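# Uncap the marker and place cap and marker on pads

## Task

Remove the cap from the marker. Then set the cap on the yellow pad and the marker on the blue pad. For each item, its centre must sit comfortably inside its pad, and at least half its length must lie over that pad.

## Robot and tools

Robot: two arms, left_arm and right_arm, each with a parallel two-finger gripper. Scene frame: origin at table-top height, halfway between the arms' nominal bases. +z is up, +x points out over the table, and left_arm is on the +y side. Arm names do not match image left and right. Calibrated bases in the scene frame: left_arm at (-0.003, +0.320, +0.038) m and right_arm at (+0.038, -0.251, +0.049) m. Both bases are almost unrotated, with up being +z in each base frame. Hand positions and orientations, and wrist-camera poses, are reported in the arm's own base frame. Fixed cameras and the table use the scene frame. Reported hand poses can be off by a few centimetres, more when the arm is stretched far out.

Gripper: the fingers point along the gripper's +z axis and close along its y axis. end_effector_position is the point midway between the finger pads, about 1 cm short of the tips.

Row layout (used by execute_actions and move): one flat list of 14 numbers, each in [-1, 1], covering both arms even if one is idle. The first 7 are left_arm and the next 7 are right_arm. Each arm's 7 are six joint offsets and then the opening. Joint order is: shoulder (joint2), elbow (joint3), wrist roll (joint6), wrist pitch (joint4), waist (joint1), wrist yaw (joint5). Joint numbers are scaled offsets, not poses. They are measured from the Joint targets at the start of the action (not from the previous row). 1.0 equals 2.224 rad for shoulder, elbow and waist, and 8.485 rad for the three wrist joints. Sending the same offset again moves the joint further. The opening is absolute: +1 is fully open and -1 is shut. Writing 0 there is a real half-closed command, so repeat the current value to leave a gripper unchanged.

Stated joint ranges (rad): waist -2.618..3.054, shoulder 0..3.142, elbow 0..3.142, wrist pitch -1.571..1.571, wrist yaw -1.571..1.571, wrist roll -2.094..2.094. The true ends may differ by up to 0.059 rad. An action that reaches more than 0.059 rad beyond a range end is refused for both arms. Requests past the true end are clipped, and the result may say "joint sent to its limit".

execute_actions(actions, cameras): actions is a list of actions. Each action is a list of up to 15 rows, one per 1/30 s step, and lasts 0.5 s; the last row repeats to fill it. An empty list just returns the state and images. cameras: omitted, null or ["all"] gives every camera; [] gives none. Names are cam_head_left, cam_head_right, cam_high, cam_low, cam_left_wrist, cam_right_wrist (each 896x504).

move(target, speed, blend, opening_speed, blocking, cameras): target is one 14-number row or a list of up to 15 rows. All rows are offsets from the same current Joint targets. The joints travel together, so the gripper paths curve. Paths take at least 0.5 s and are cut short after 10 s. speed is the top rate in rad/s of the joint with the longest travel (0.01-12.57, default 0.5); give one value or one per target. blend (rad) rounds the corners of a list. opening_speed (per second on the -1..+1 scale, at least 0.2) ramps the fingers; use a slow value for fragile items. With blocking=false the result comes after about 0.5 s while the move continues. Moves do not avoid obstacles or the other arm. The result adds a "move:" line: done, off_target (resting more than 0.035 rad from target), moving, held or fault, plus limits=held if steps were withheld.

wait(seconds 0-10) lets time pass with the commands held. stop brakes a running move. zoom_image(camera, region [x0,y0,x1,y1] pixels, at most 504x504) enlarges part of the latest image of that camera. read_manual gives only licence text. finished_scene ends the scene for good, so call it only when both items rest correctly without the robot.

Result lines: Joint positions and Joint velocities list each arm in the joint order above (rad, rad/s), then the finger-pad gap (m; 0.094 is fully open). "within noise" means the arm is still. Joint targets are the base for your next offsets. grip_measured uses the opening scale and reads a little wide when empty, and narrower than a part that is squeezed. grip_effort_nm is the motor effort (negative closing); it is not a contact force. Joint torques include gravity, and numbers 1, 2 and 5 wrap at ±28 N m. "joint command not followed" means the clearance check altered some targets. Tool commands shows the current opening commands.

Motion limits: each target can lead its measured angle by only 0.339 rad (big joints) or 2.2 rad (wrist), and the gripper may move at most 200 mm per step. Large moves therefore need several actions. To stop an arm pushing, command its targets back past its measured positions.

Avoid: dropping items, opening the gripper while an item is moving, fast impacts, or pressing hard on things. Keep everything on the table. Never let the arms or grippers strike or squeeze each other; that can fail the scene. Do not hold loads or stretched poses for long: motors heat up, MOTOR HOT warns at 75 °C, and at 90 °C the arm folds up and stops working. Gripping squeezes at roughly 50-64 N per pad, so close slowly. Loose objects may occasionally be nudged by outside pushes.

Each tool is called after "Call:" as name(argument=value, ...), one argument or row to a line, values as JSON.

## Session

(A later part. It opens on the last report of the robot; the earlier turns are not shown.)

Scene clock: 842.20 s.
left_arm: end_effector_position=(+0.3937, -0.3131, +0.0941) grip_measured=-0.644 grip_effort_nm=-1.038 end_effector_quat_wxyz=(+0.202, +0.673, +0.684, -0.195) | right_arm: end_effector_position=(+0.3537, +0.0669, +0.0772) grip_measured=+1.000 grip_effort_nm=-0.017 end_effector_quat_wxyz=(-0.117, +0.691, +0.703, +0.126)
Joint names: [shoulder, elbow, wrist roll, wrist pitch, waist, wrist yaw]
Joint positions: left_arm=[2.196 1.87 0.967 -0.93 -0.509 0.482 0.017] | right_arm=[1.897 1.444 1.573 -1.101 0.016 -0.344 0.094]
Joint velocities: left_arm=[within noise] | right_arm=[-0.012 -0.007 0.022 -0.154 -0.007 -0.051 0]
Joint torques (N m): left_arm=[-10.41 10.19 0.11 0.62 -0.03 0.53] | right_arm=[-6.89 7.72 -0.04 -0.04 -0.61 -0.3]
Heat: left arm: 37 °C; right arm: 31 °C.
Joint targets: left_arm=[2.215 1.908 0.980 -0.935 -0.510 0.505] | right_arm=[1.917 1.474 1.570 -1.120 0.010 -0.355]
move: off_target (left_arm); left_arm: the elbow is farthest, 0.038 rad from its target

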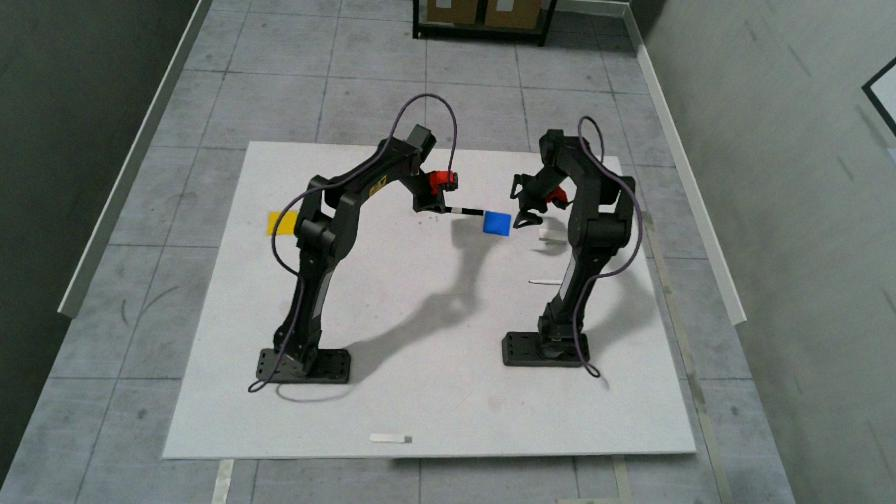

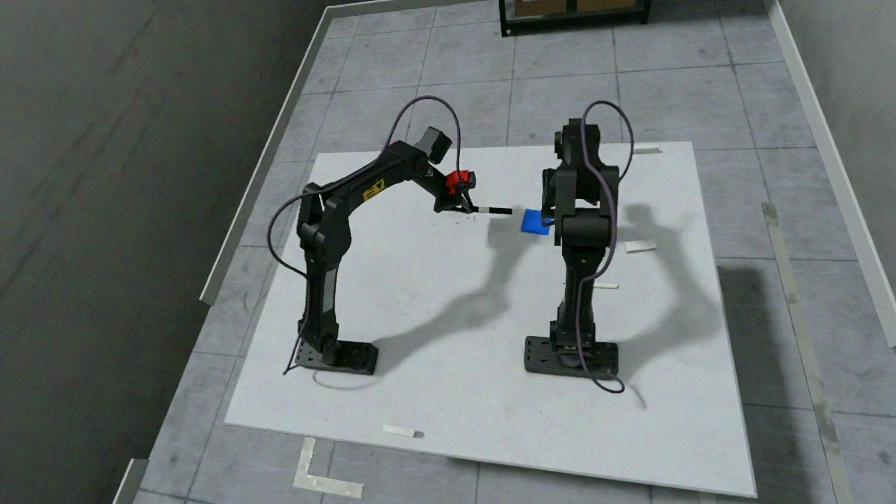

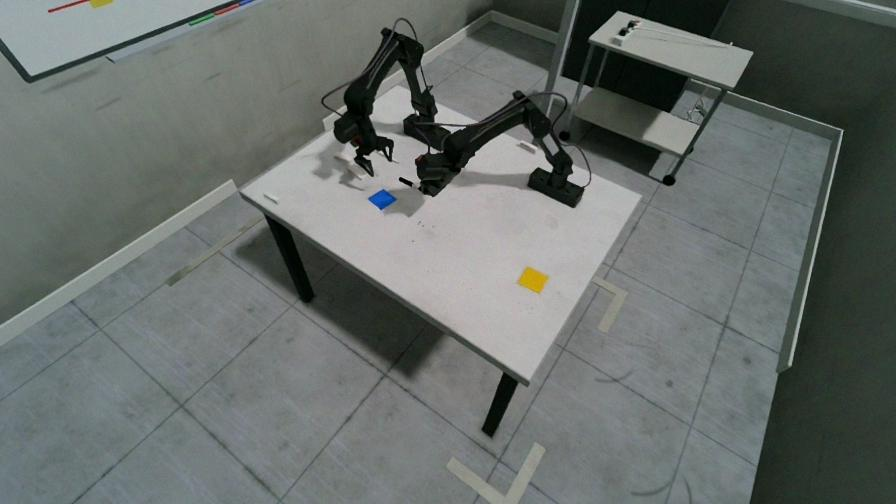

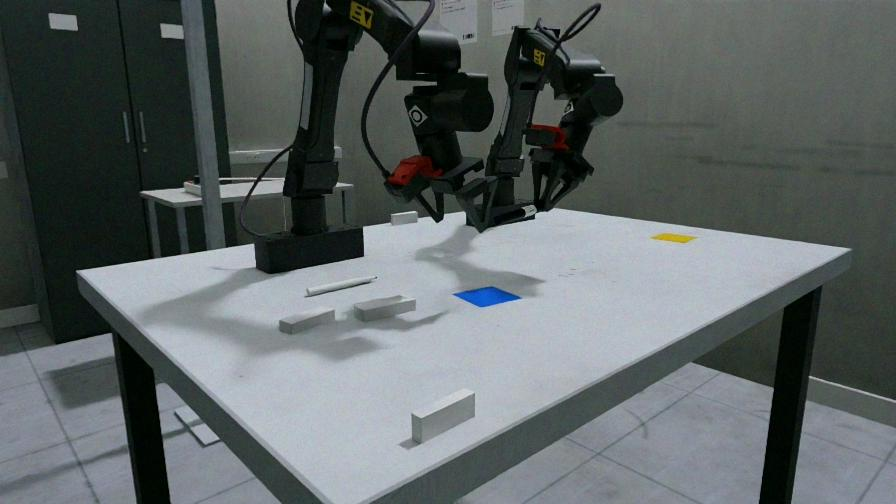

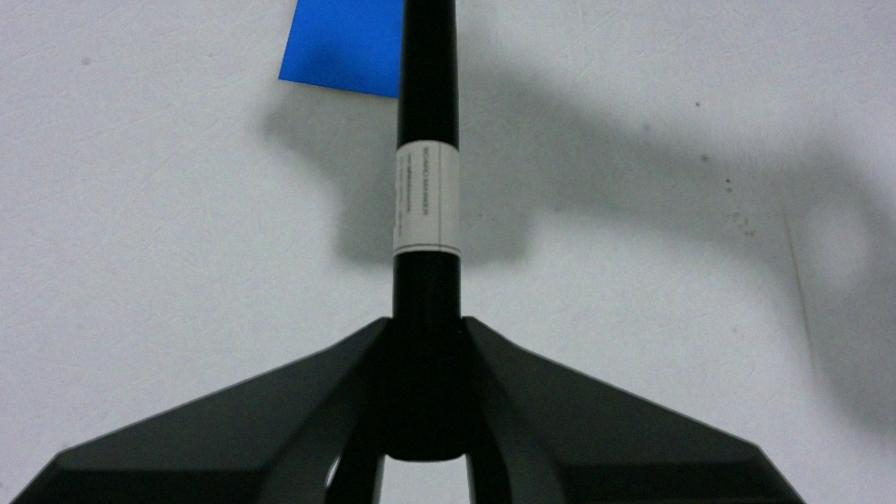

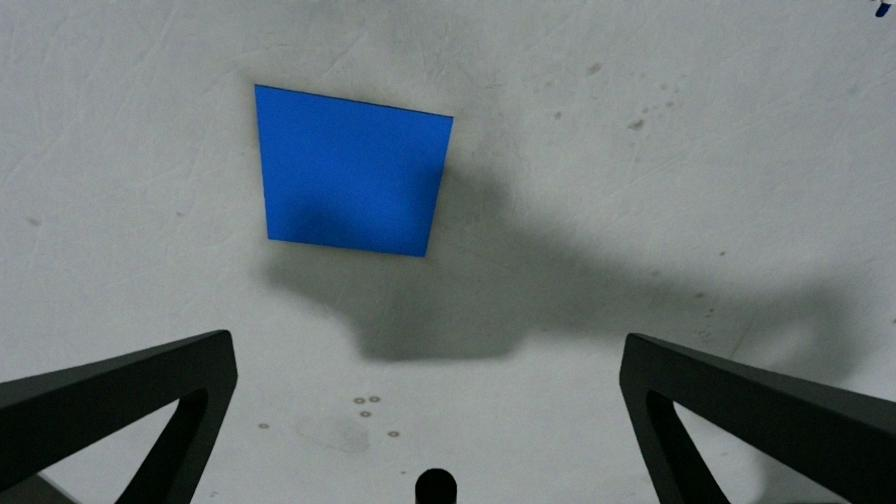

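Call:
move(
  target=[0, 0, 0, 0, 0, 0, -0.85, 0.0119, 0.0029, 0.0233, 0.0113, 0.0863, 0, 1.0],
  speed=0.3,
  cameras=["cam_right_wrist", "cam_left_wrist", "cam_head_right"],
)

Scene clock: 918.53 s.
left_arm: end_effector_position=(+0.3935, -0.3131, +0.0941) grip_measured=-0.644 grip_effort_nm=-1.028 end_effector_quat_wxyz=(+0.202, +0.673, +0.684, -0.195) | right_arm: end_effector_position=(+0.3521, +0.1343, +0.0709) grip_measured=+1.000 grip_effort_nm=-0.022 end_effector_quat_wxyz=(-0.125, +0.687, +0.705, +0.123)
Joint names: [shoulder, elbow, wrist roll, wrist pitch, waist, wrist yaw]
Joint positions: left_arm=[2.196 1.87 0.968 -0.931 -0.509 0.482 0.017] | right_arm=[1.923 1.45 1.758 -1.033 0.2 -0.347 0.094]
Joint velocities: within noise
Joint torques (N m): left_arm=[-10.35 10.24 0.13 0.65 -0.06 0.49] | right_arm=[-7.04 7.84 0.11 0.24 0.38 -0.28]
Heat: left arm: 40 °C; right arm: 33 °C.
Joint targets: left_arm=[2.215 1.908 0.980 -0.935 -0.510 0.505] | right_arm=[1.944 1.481 1.768 -1.024 0.201 -0.355]
move: off_target (left_arm); left_arm: the elbow is farthest, 0.038 rad from its target
Images, in order (width x height): cam_head_right 896x504, cam_left_wrist 896x504, cam_right_wrist 896x504.

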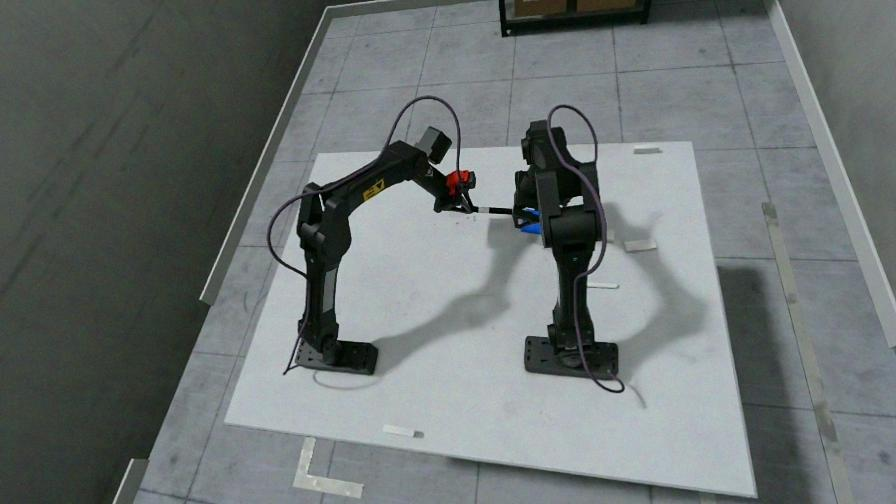

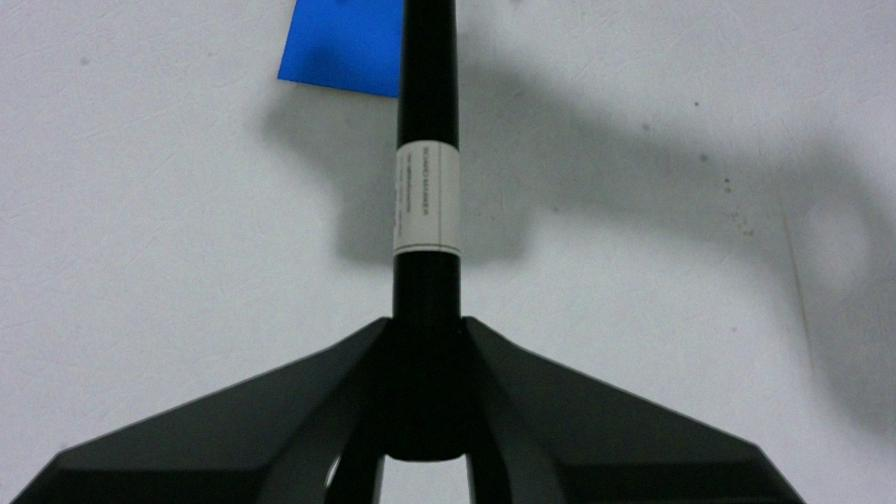

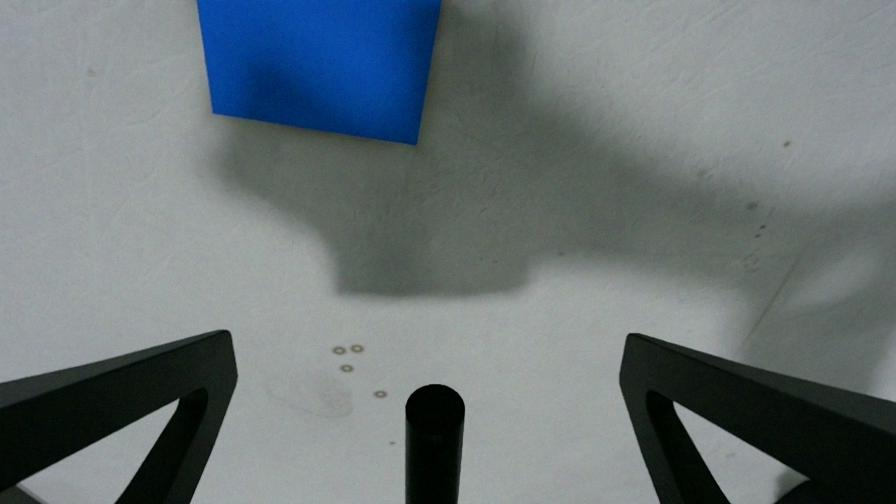

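Call:
zoom_image(
  camera="cam_right_wrist",
  region=[350, 354, 520, 504],
)

Call:
zoom_image(
  camera="cam_head_right",
  region=[420, 160, 600, 260],
)

Scaled by 2.965.

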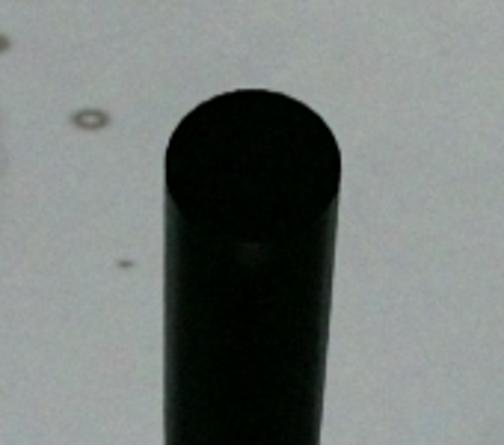

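Scaled by 2.800.

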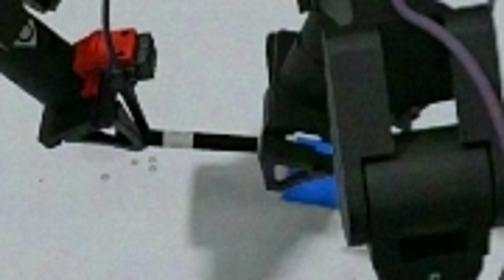

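Call:
execute_actions(
  actions=[],
  cameras=["cam_low", "cam_high"],
)

Call:
zoom_image(
  camera="cam_low",
  region=[450, 160, 590, 250],
)

Call:
zoom_image(
  camera="cam_high",
  region=[350, 120, 480, 220],
)

Scene clock: 964.13 s.
left_arm: end_effector_position=(+0.3935, -0.3131, +0.0941) grip_measured=-0.644 grip_effort_nm=-1.038 end_effector_quat_wxyz=(+0.202, +0.673, +0.684, -0.195) | right_arm: end_effector_position=(+0.3523, +0.1343, +0.0709) grip_measured=+1.000 grip_effort_nm=-0.017 end_effector_quat_wxyz=(-0.125, +0.688, +0.704, +0.123)
Joint names: [shoulder, elbow, wrist roll, wrist pitch, waist, wrist yaw]
Joint positions: left_arm=[2.196 1.87 0.968 -0.931 -0.509 0.482 0.017] | right_arm=[1.923 1.45 1.758 -1.032 0.2 -0.347 0.094]
Joint velocities: within noise
Joint torques (N m): left_arm=[-10.41 10.29 0.14 0.65 -0.02 0.51] | right_arm=[-6.95 7.9 0.08 0.27 0.2 -0.27]
Heat: left arm: 41 °C; right arm: 34 °C.
Joint targets: left_arm=[2.215 1.908 0.980 -0.935 -0.510 0.505] | right_arm=[1.944 1.481 1.768 -1.024 0.201 -0.355]
Tool commands: left_gripper/opening=-0.85 right_gripper/opening=+1.0
Images, in order (width x height): cam_high 896x504, cam_low 896x504.

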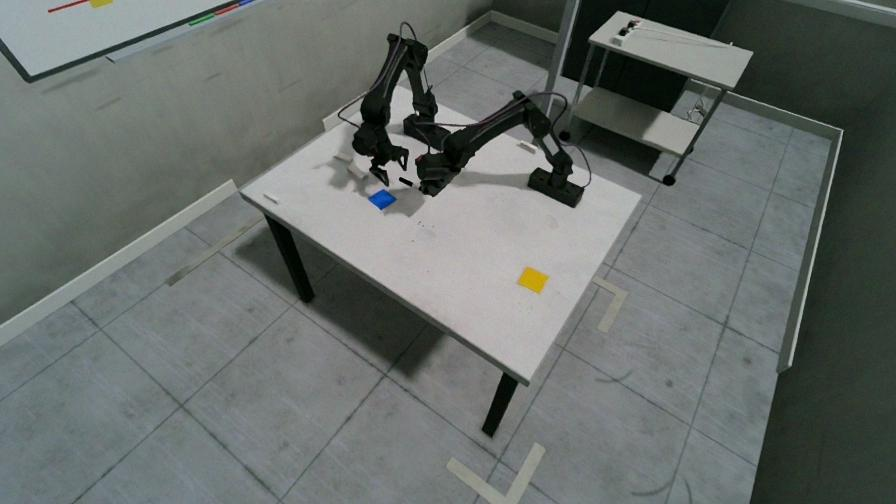

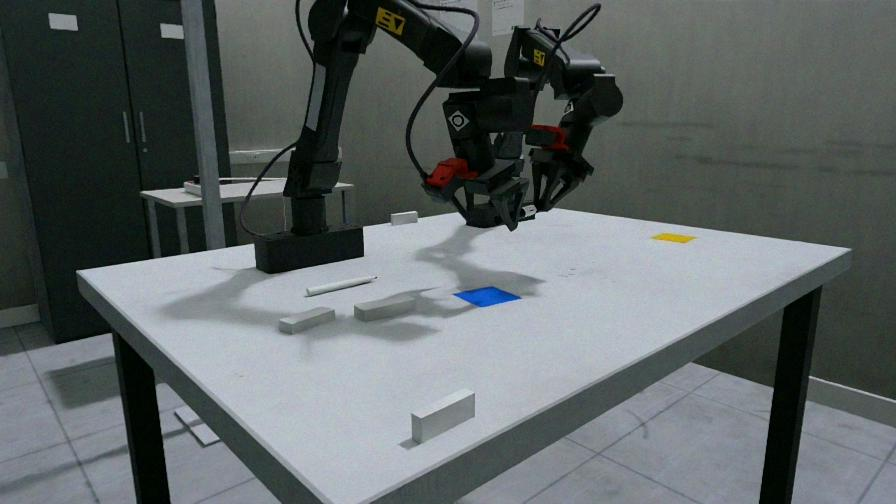

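Scaled by 3.600.

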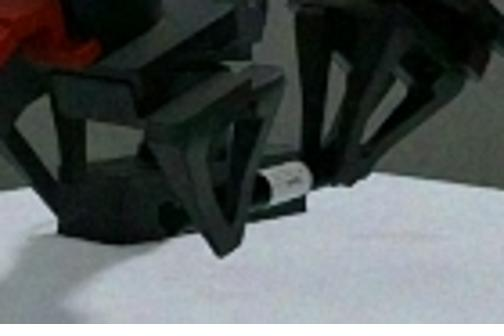

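Scaled by 3.877.

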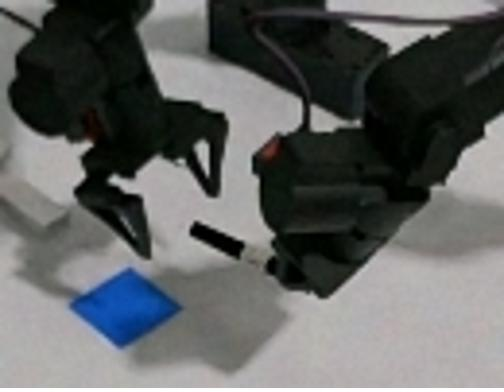

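Call:
move(
  target=[0, 0, 0, 0, 0, 0, -0.85, 0.0151, 0.0328, 0.0190, 0.0015, 0.0674, 0.0041, 1.0],
  speed=0.25,
  cameras=["cam_right_wrist", "cam_left_wrist", "cam_low"],
)

Call:
zoom_image(
  camera="cam_low",
  region=[450, 160, 590, 250],
)

Scene clock: 991.33 s.
left_arm: end_effector_position=(+0.3935, -0.3131, +0.0941) grip_measured=-0.644 grip_effort_nm=-1.033 end_effector_quat_wxyz=(+0.202, +0.673, +0.684, -0.195) | right_arm: end_effector_position=(+0.3508, +0.1909, +0.0785) grip_measured=+1.000 grip_effort_nm=-0.017 end_effector_quat_wxyz=(-0.125, +0.688, +0.704, +0.124)
Joint names: [shoulder, elbow, wrist roll, wrist pitch, waist, wrist yaw]
Joint positions: left_arm=[2.196 1.87 0.968 -0.931 -0.509 0.482 0.017] | right_arm=[1.955 1.523 1.919 -1.019 0.349 -0.334 0.094]
Joint velocities: within noise
Joint torques (N m): left_arm=[-10.47 10.25 0.09 0.67 -0.1 0.51] | right_arm=[-7.3 7.8 0.1 0.35 0.21 -0.05]
Heat: left arm: 42 °C; right arm: 34 °C.
Joint targets: left_arm=[2.215 1.908 0.980 -0.935 -0.510 0.505] | right_arm=[1.977 1.554 1.929 -1.011 0.352 -0.320]
move: off_target (left_arm); left_arm: the elbow is farthest, 0.038 rad from its target
Images, in order (width x height): cam_low 896x504, cam_left_wrist 896x504, cam_right_wrist 896x504.

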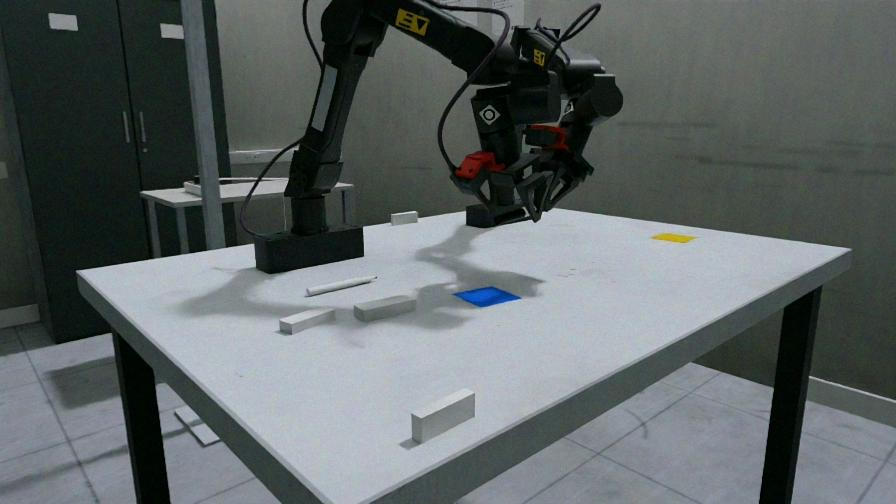

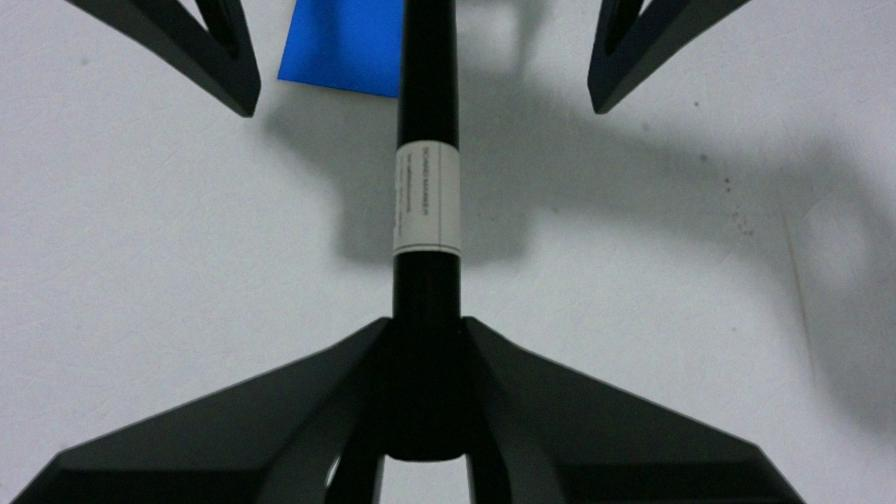

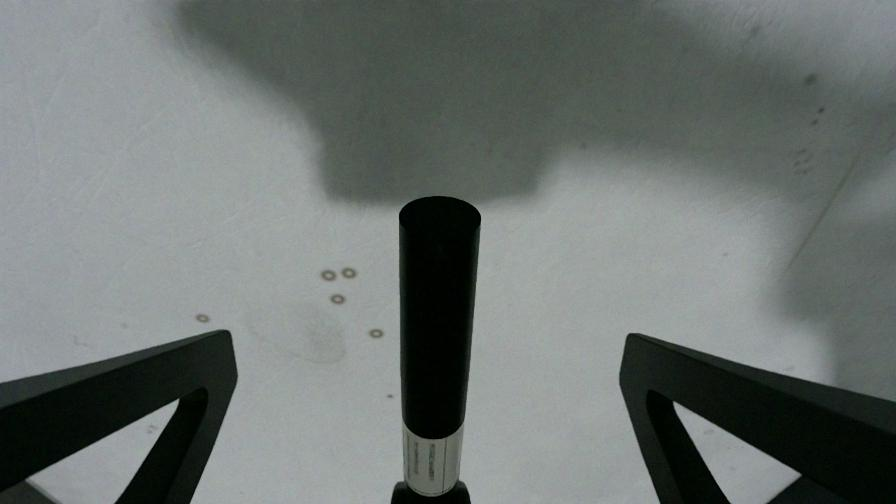

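Scaled by 3.600.

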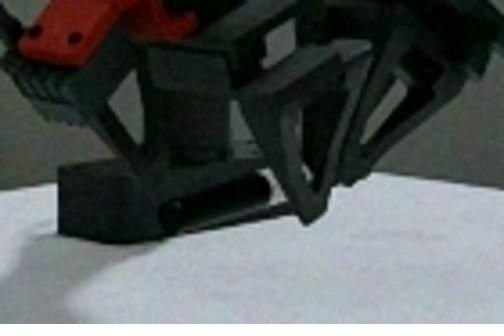

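Call:
move(
  target=[
    [0, 0, 0, 0, 0, 0, -0.85, 0, 0, 0, 0, 0, 0, -0.85],
    [-0.0384, -0.0432, 0.0126, -0.0049, 0.0452, 0.0033, -0.85, -0.0134, -0.0342, -0.0160, 0.0001, -0.0581, -0.0014, -0.85],
  ],
  speed=[0.2, 0.15],
  opening_speed=0.8,
)

Scene clock: 1099.33 s.
left_arm: end_effector_position=(+0.3983, -0.3058, +0.0966) grip_measured=-0.644 grip_effort_nm=-1.033 end_effector_quat_wxyz=(+0.227, +0.683, +0.658, -0.223) | right_arm: end_effector_position=(+0.3582, +0.1876, +0.0816) grip_measured=-0.667 grip_effort_nm=-1.043 end_effector_quat_wxyz=(-0.166, +0.664, +0.709, +0.172)
Joint names: [shoulder, elbow, wrist roll, wrist pitch, waist, wrist yaw]
Joint positions: left_arm=[2.19 1.837 1.05 -0.898 -0.463 0.574 0.017] | right_arm=[1.955 1.497 1.818 -0.977 0.281 -0.464 0.016]
Joint velocities: within noise
Joint torques (N m): left_arm=[-16.75 4.21 0.38 -0.17 5.01 -0.17] | right_arm=[-9.5 3.7 -0.33 0 -5.46 1.1]
Heat: left arm: 43 °C; right arm: 32 °C.
Joint targets: left_arm=[2.129 1.812 1.087 -0.977 -0.409 0.533] | right_arm=[1.947 1.478 1.793 -1.010 0.223 -0.332]
move: off_target (left_arm, right_arm); left_arm: the wrist pitch is farthest, 0.079 rad from its target; right_arm: the wrist yaw is farthest, 0.133 rad from its target

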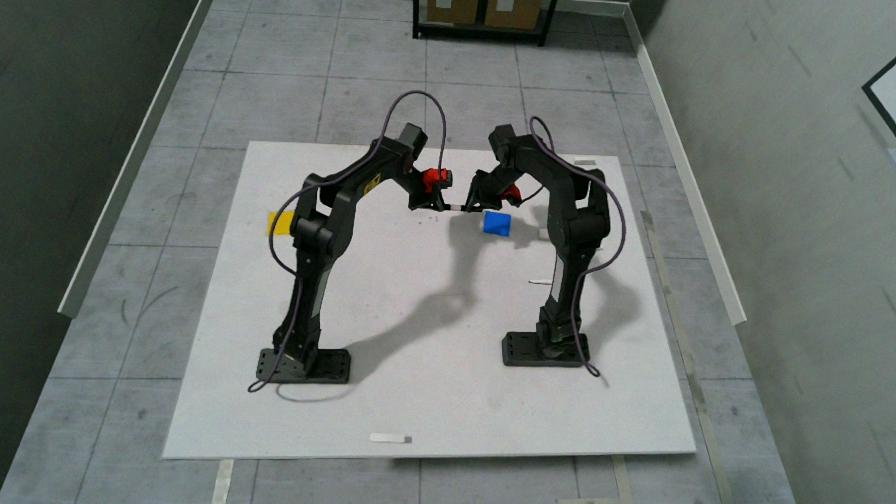

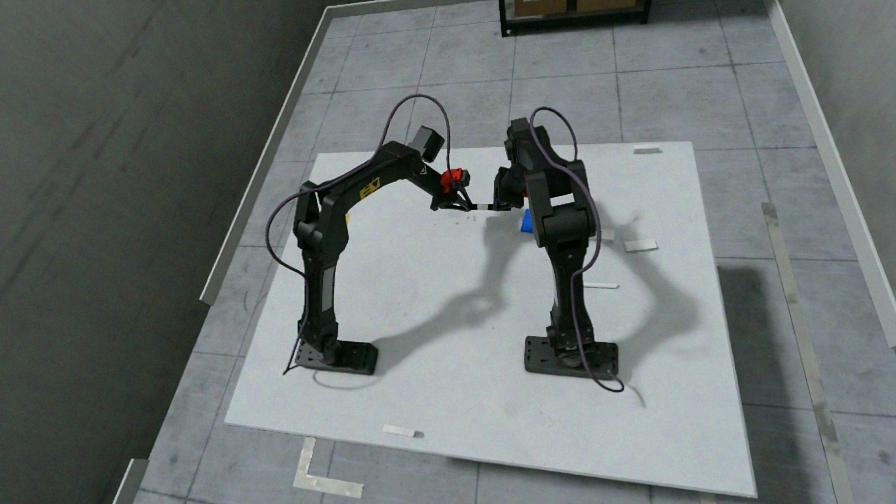

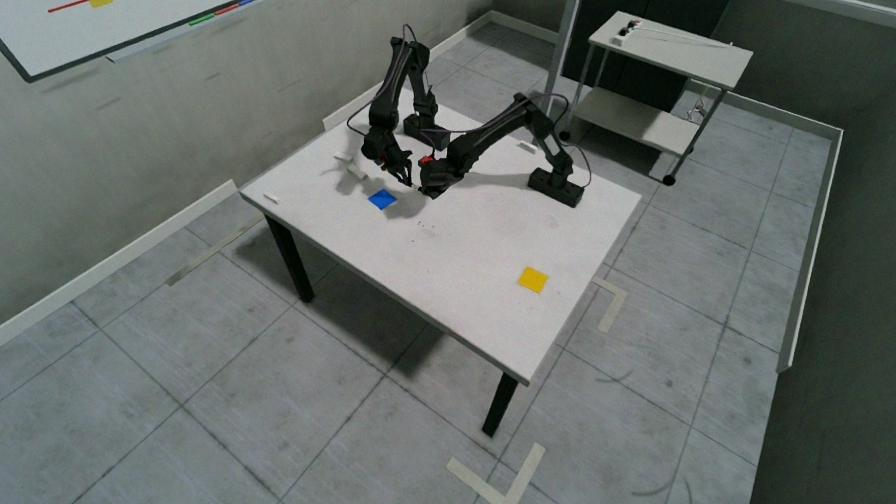

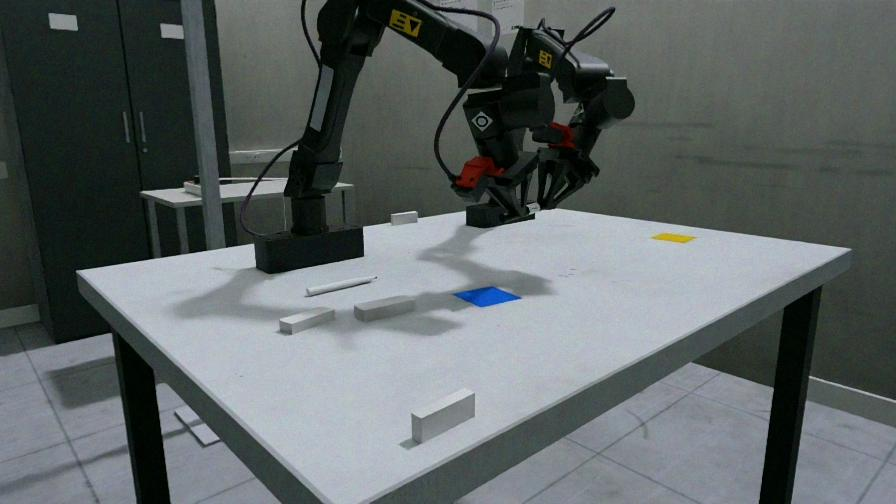

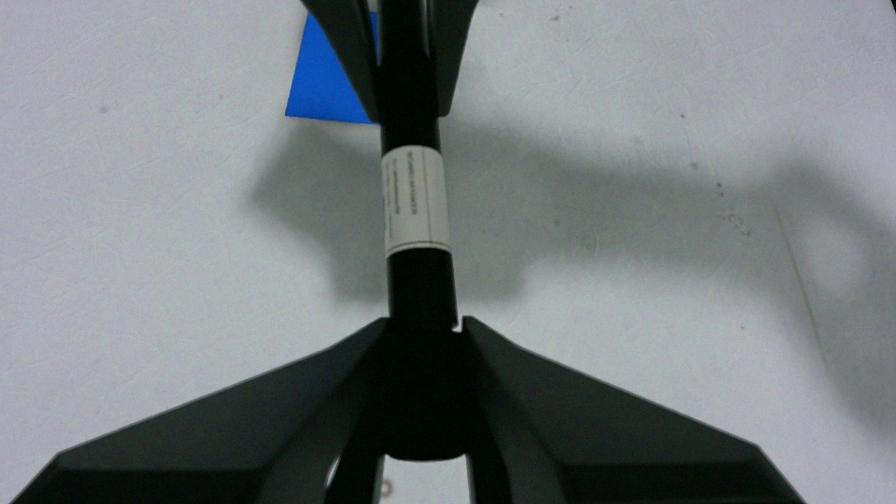

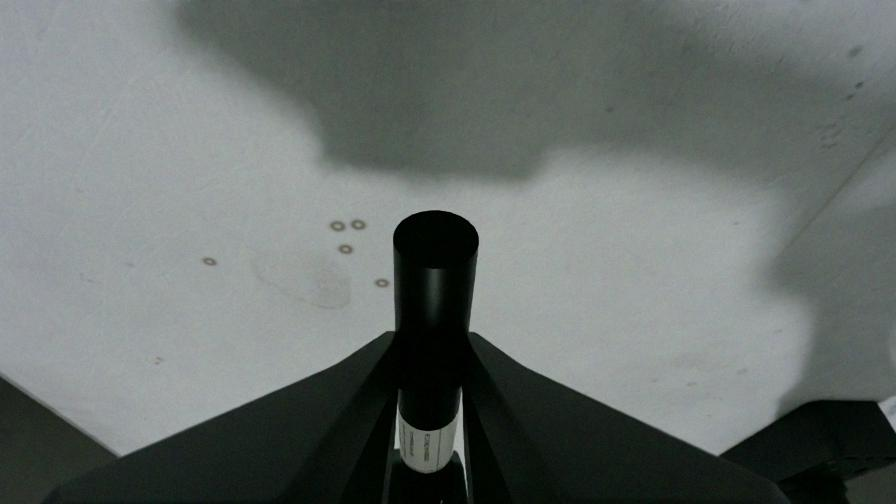

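Call:
move(
  target=[-0.0229, -0.0261, 0.0075, -0.0029, 0.0270, -0.0153, -0.85, -0.0081, -0.0207, -0.0094, 0, -0.0351, 0.0177, -0.85],
  speed=0.15,
  cameras=["cam_right_wrist", "cam_left_wrist"],
)

Scene clock: 1140.60 s.
left_arm: end_effector_position=(+0.4030, -0.2997, +0.0953) grip_measured=-0.644 grip_effort_nm=-1.038 end_effector_quat_wxyz=(+0.245, +0.699, +0.643, -0.197) | right_arm: end_effector_position=(+0.3629, +0.1868, +0.0777) grip_measured=-0.667 grip_effort_nm=-1.038 end_effector_quat_wxyz=(-0.170, +0.641, +0.722, +0.198)
Joint names: [shoulder, elbow, wrist roll, wrist pitch, waist, wrist yaw]
Joint positions: left_arm=[2.159 1.784 1.097 -0.84 -0.457 0.543 0.017] | right_arm=[1.955 1.465 1.753 -0.923 0.26 -0.506 0.016]
Joint velocities: within noise
Joint torques (N m): left_arm=[-18.14 3.88 0.53 -1.08 10.13 -1.33] | right_arm=[-10.96 2.76 -0.49 -0.5 -10.92 3.04]
Heat: left arm: 51 °C; right arm: 34 °C.
Joint targets: left_arm=[2.078 1.754 1.150 -1.001 -0.349 0.404] | right_arm=[1.929 1.432 1.714 -1.011 0.144 -0.182]
move: off_target (left_arm, right_arm); left_arm: the wrist pitch is farthest, 0.162 rad from its target; right_arm: the wrist yaw is farthest, 0.324 rad from its target
Images, in order (width x height): cam_left_wrist 896x504, cam_right_wrist 896x504.

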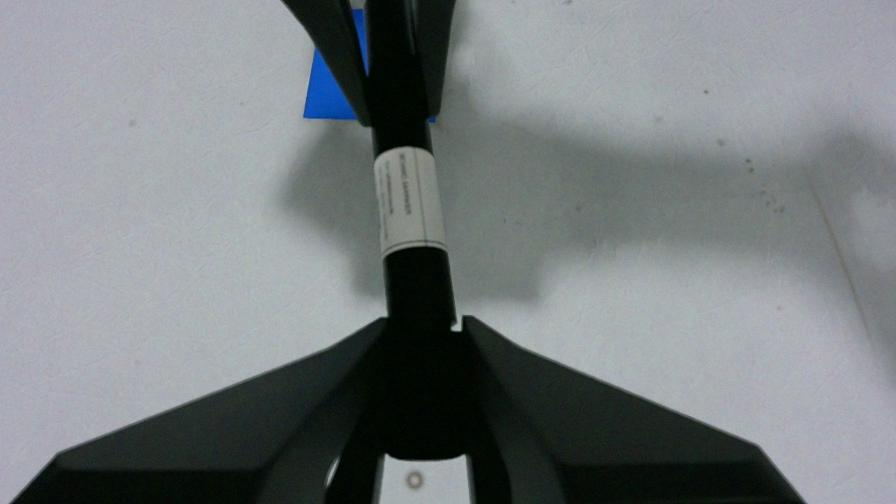

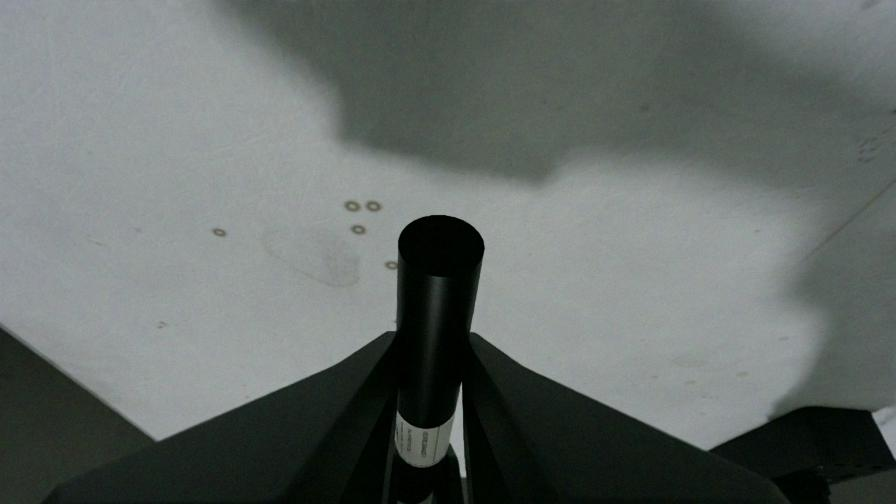

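Call:
execute_actions(
  actions=[],
  cameras=["cam_head_left", "cam_head_right", "cam_high"],
)

Call:
zoom_image(
  camera="cam_head_left",
  region=[400, 170, 520, 240],
)

Call:
zoom_image(
  camera="cam_head_right",
  region=[430, 170, 550, 240],
)

Call:
zoom_image(
  camera="cam_left_wrist",
  region=[340, 80, 520, 260],
)

Scene clock: 1171.77 s.
left_arm: end_effector_position=(+0.4032, -0.2997, +0.0955) grip_measured=-0.644 grip_effort_nm=-1.033 end_effector_quat_wxyz=(+0.245, +0.699, +0.643, -0.196) | right_arm: end_effector_position=(+0.3632, +0.1868, +0.0778) grip_measured=-0.667 grip_effort_nm=-1.043 end_effector_quat_wxyz=(-0.170, +0.641, +0.722, +0.199)
Joint names: [shoulder, elbow, wrist roll, wrist pitch, waist, wrist yaw]
Joint positions: left_arm=[2.159 1.784 1.098 -0.839 -0.457 0.542 0.017] | right_arm=[1.955 1.465 1.753 -0.922 0.26 -0.506 0.016]
Joint velocities: within noise
Joint torques (N m): left_arm=[-18.1 4.08 0.55 -1.07 10.21 -1.27] | right_arm=[-10.93 2.73 -0.5 -0.48 -10.86 3.06]
Heat: left arm: 63 °C; right arm: 39 °C.
Joint targets: left_arm=[2.078 1.754 1.150 -1.001 -0.349 0.404] | right_arm=[1.929 1.432 1.714 -1.010 0.144 -0.182]
Tool commands: left_gripper/opening=-0.85 right_gripper/opening=-0.85
Images, in order (width x height): cam_head_left 896x504, cam_head_right 896x504, cam_high 896x504.

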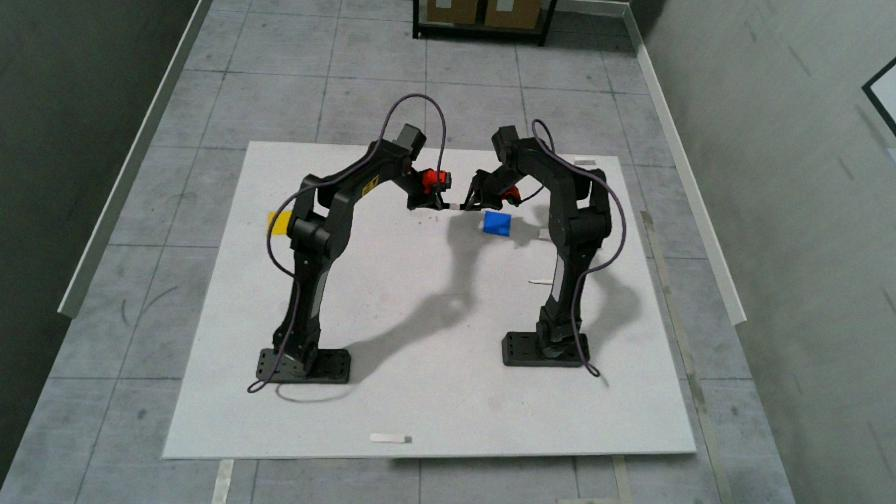

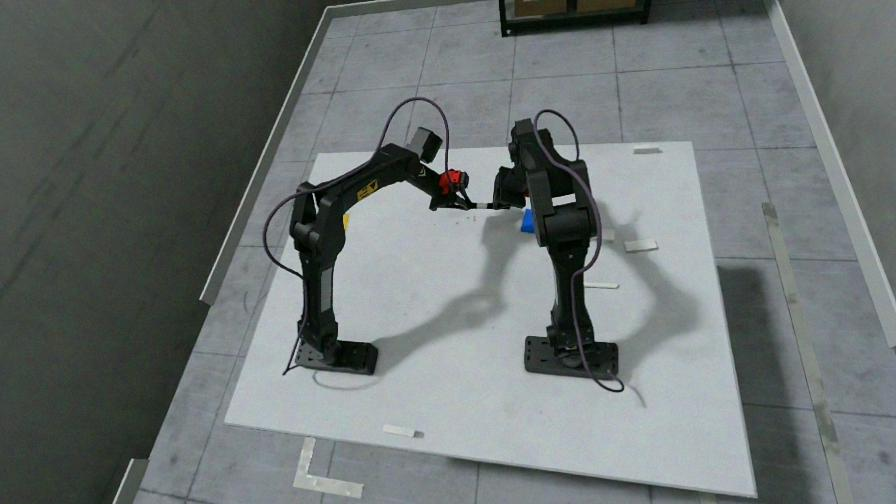

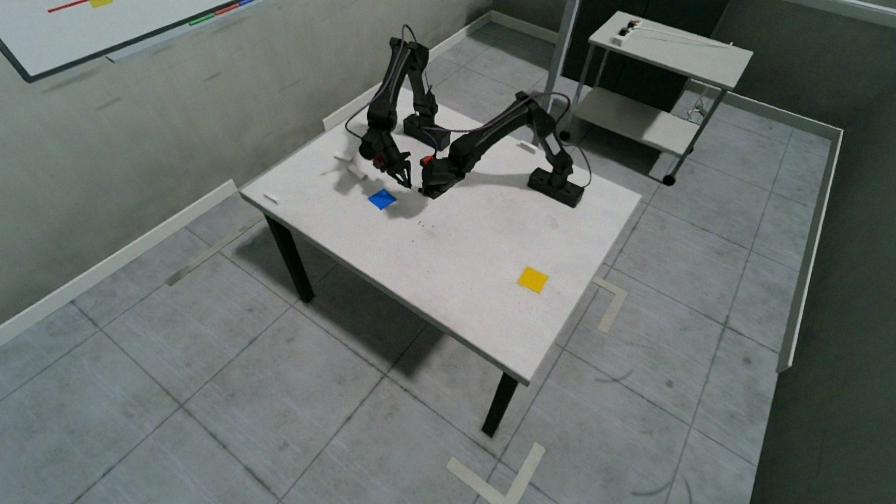

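Scaled by 4.200.

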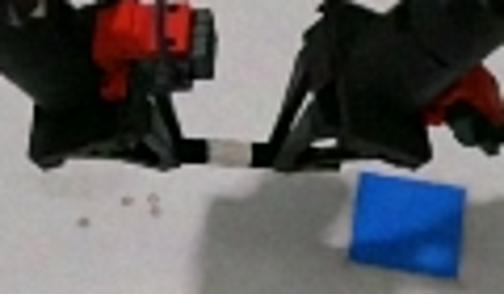

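Scaled by 4.200.

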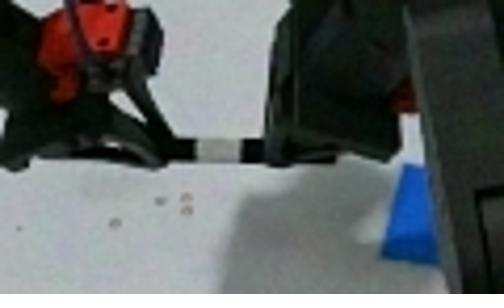

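This scene's latest camera images include none from cam_left_wrist. They are from: cam_head_left, cam_head_right, cam_high. cam_left_wrist's image comes with the result of a call that names it in "cameras".

Call:
move(
  target=[-0.0229, -0.0261, 0.0075, -0.0010, 0.0380, -0.0120, -0.85, -0.0081, -0.0207, -0.0094, 0.0020, -0.0400, 0.0250, -0.85],
  speed=0.3,
  cameras=["cam_right_wrist", "cam_left_wrist"],
)

Scene clock: 1180.63 s.
left_arm: end_effector_position=(+0.4139, -0.2949, +0.1032) grip_measured=-0.644 grip_effort_nm=-1.038 end_effector_quat_wxyz=(+0.283, +0.713, +0.617, -0.173) | right_arm: end_effector_position=(+0.3736, +0.1834, +0.0858) grip_measured=-0.667 grip_effort_nm=-1.043 end_effector_quat_wxyz=(-0.142, +0.613, +0.740, +0.236)
Joint names: [shoulder, elbow, wrist roll, wrist pitch, waist, wrist yaw]
Joint positions: left_arm=[2.122 1.734 1.156 -0.755 -0.439 0.542 0.017] | right_arm=[1.917 1.43 1.689 -0.848 0.243 -0.511 0.016]
Joint velocities: within noise
Joint torques (N m): left_arm=[-18.99 3.33 0.55 -2.03 16.29 -2.42] | right_arm=[-9.26 1.92 -0.69 -0.87 -17.8 5.3]
Heat: left arm: 64 °C; right arm: 43 °C.
Joint targets: left_arm=[2.027 1.696 1.214 -1.010 -0.265 0.302] | right_arm=[1.911 1.386 1.634 -0.994 0.055 0.030]
move: off_target (left_arm, right_arm); left_arm: the wrist pitch is farthest, 0.254 rad from its target; right_arm: the wrist yaw is farthest, 0.542 rad from its target
Images, in order (width x height): cam_left_wrist 896x504, cam_right_wrist 896x504.

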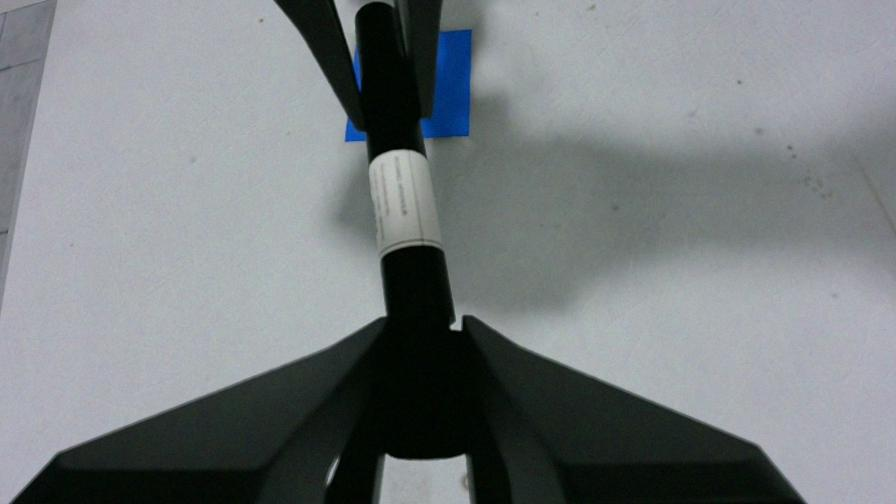

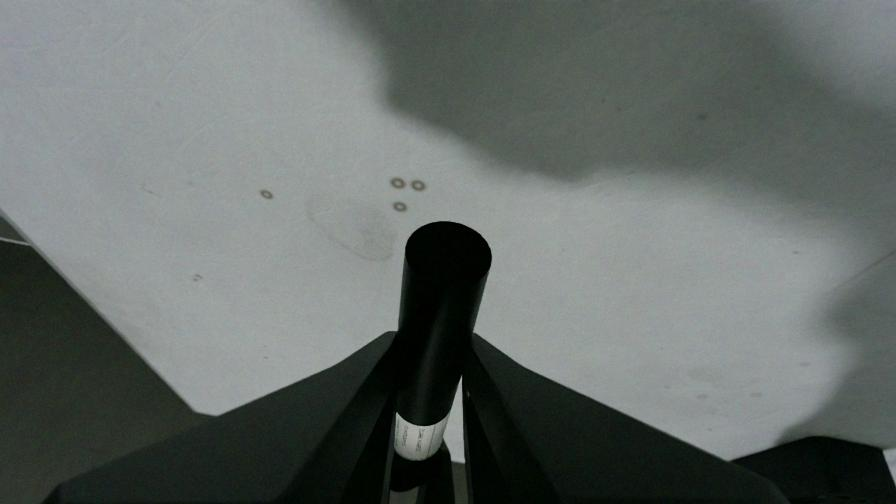

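Call:
zoom_image(
  camera="cam_left_wrist",
  region=[340, 230, 520, 480],
)

Scaled by 2.016.

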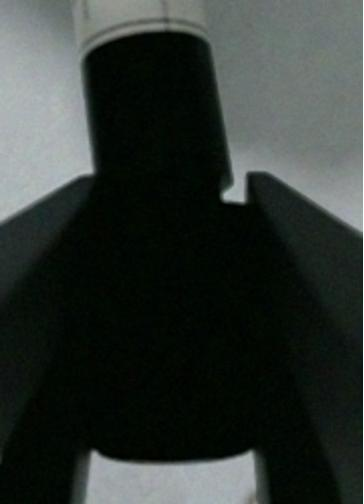

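Call:
move(
  target=[0.0508, 0.0306, -0.0068, 0.0247, -0.0764, 0.0269, -0.85, 0.0117, 0.0333, 0.0071, 0.0141, 0.0832, -0.0601, -0.85],
  speed=0.6,
  cameras=["cam_right_wrist", "cam_left_wrist"],
)

Scene clock: 1215.57 s.
left_arm: end_effector_position=(+0.4107, -0.3011, +0.1047) grip_measured=-0.644 grip_effort_nm=-1.038 end_effector_quat_wxyz=(+0.284, +0.710, +0.618, -0.182) | right_arm: end_effector_position=(+0.3716, +0.1939, +0.0907) grip_measured=-0.667 grip_effort_nm=-1.043 end_effector_quat_wxyz=(-0.161, +0.614, +0.732, +0.248)
Joint names: [shoulder, elbow, wrist roll, wrist pitch, waist, wrist yaw]
Joint positions: left_arm=[2.122 1.734 1.136 -0.749 -0.449 0.554 0.017] | right_arm=[1.917 1.433 1.72 -0.84 0.253 -0.553 0.016]
Joint velocities: within noise
Joint torques (N m): left_arm=[-10.02 9.63 0.22 0.36 1.35 -0.02] | right_arm=[-7.34 7.62 -0.38 0.14 -1.26 0.48]
Heat: left arm: 60 °C; right arm: 79 °C. Fold the right arm in close to its base, or ease its load, before you think long.
Joint targets: left_arm=[2.140 1.764 1.156 -0.800 -0.435 0.530] | right_arm=[1.937 1.460 1.694 -0.874 0.240 -0.480]
MOTOR HOT: the wrist yaw of the right arm reports 79 °C; the controller's stop level is 90 °C. To cool a motor, set the load down, stop pushing, or move to a pose that needs little force.
move: off_target (left_arm, right_arm); left_arm: the wrist pitch is farthest, 0.051 rad from its target; right_arm: the wrist yaw is farthest, 0.073 rad from its target
Images, in order (width x height): cam_left_wrist 896x504, cam_right_wrist 896x504.

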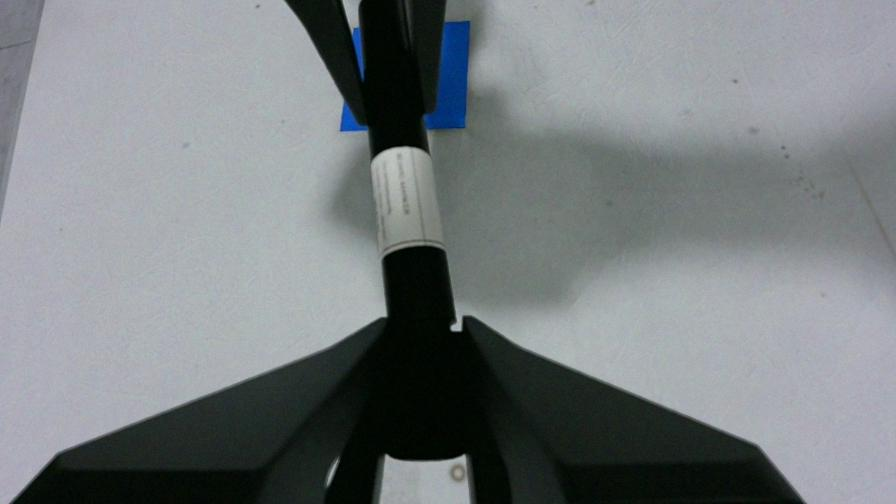

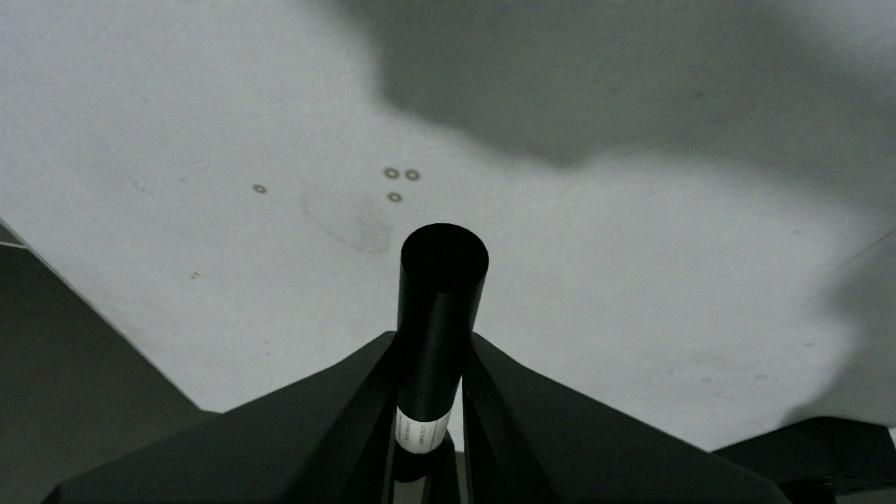

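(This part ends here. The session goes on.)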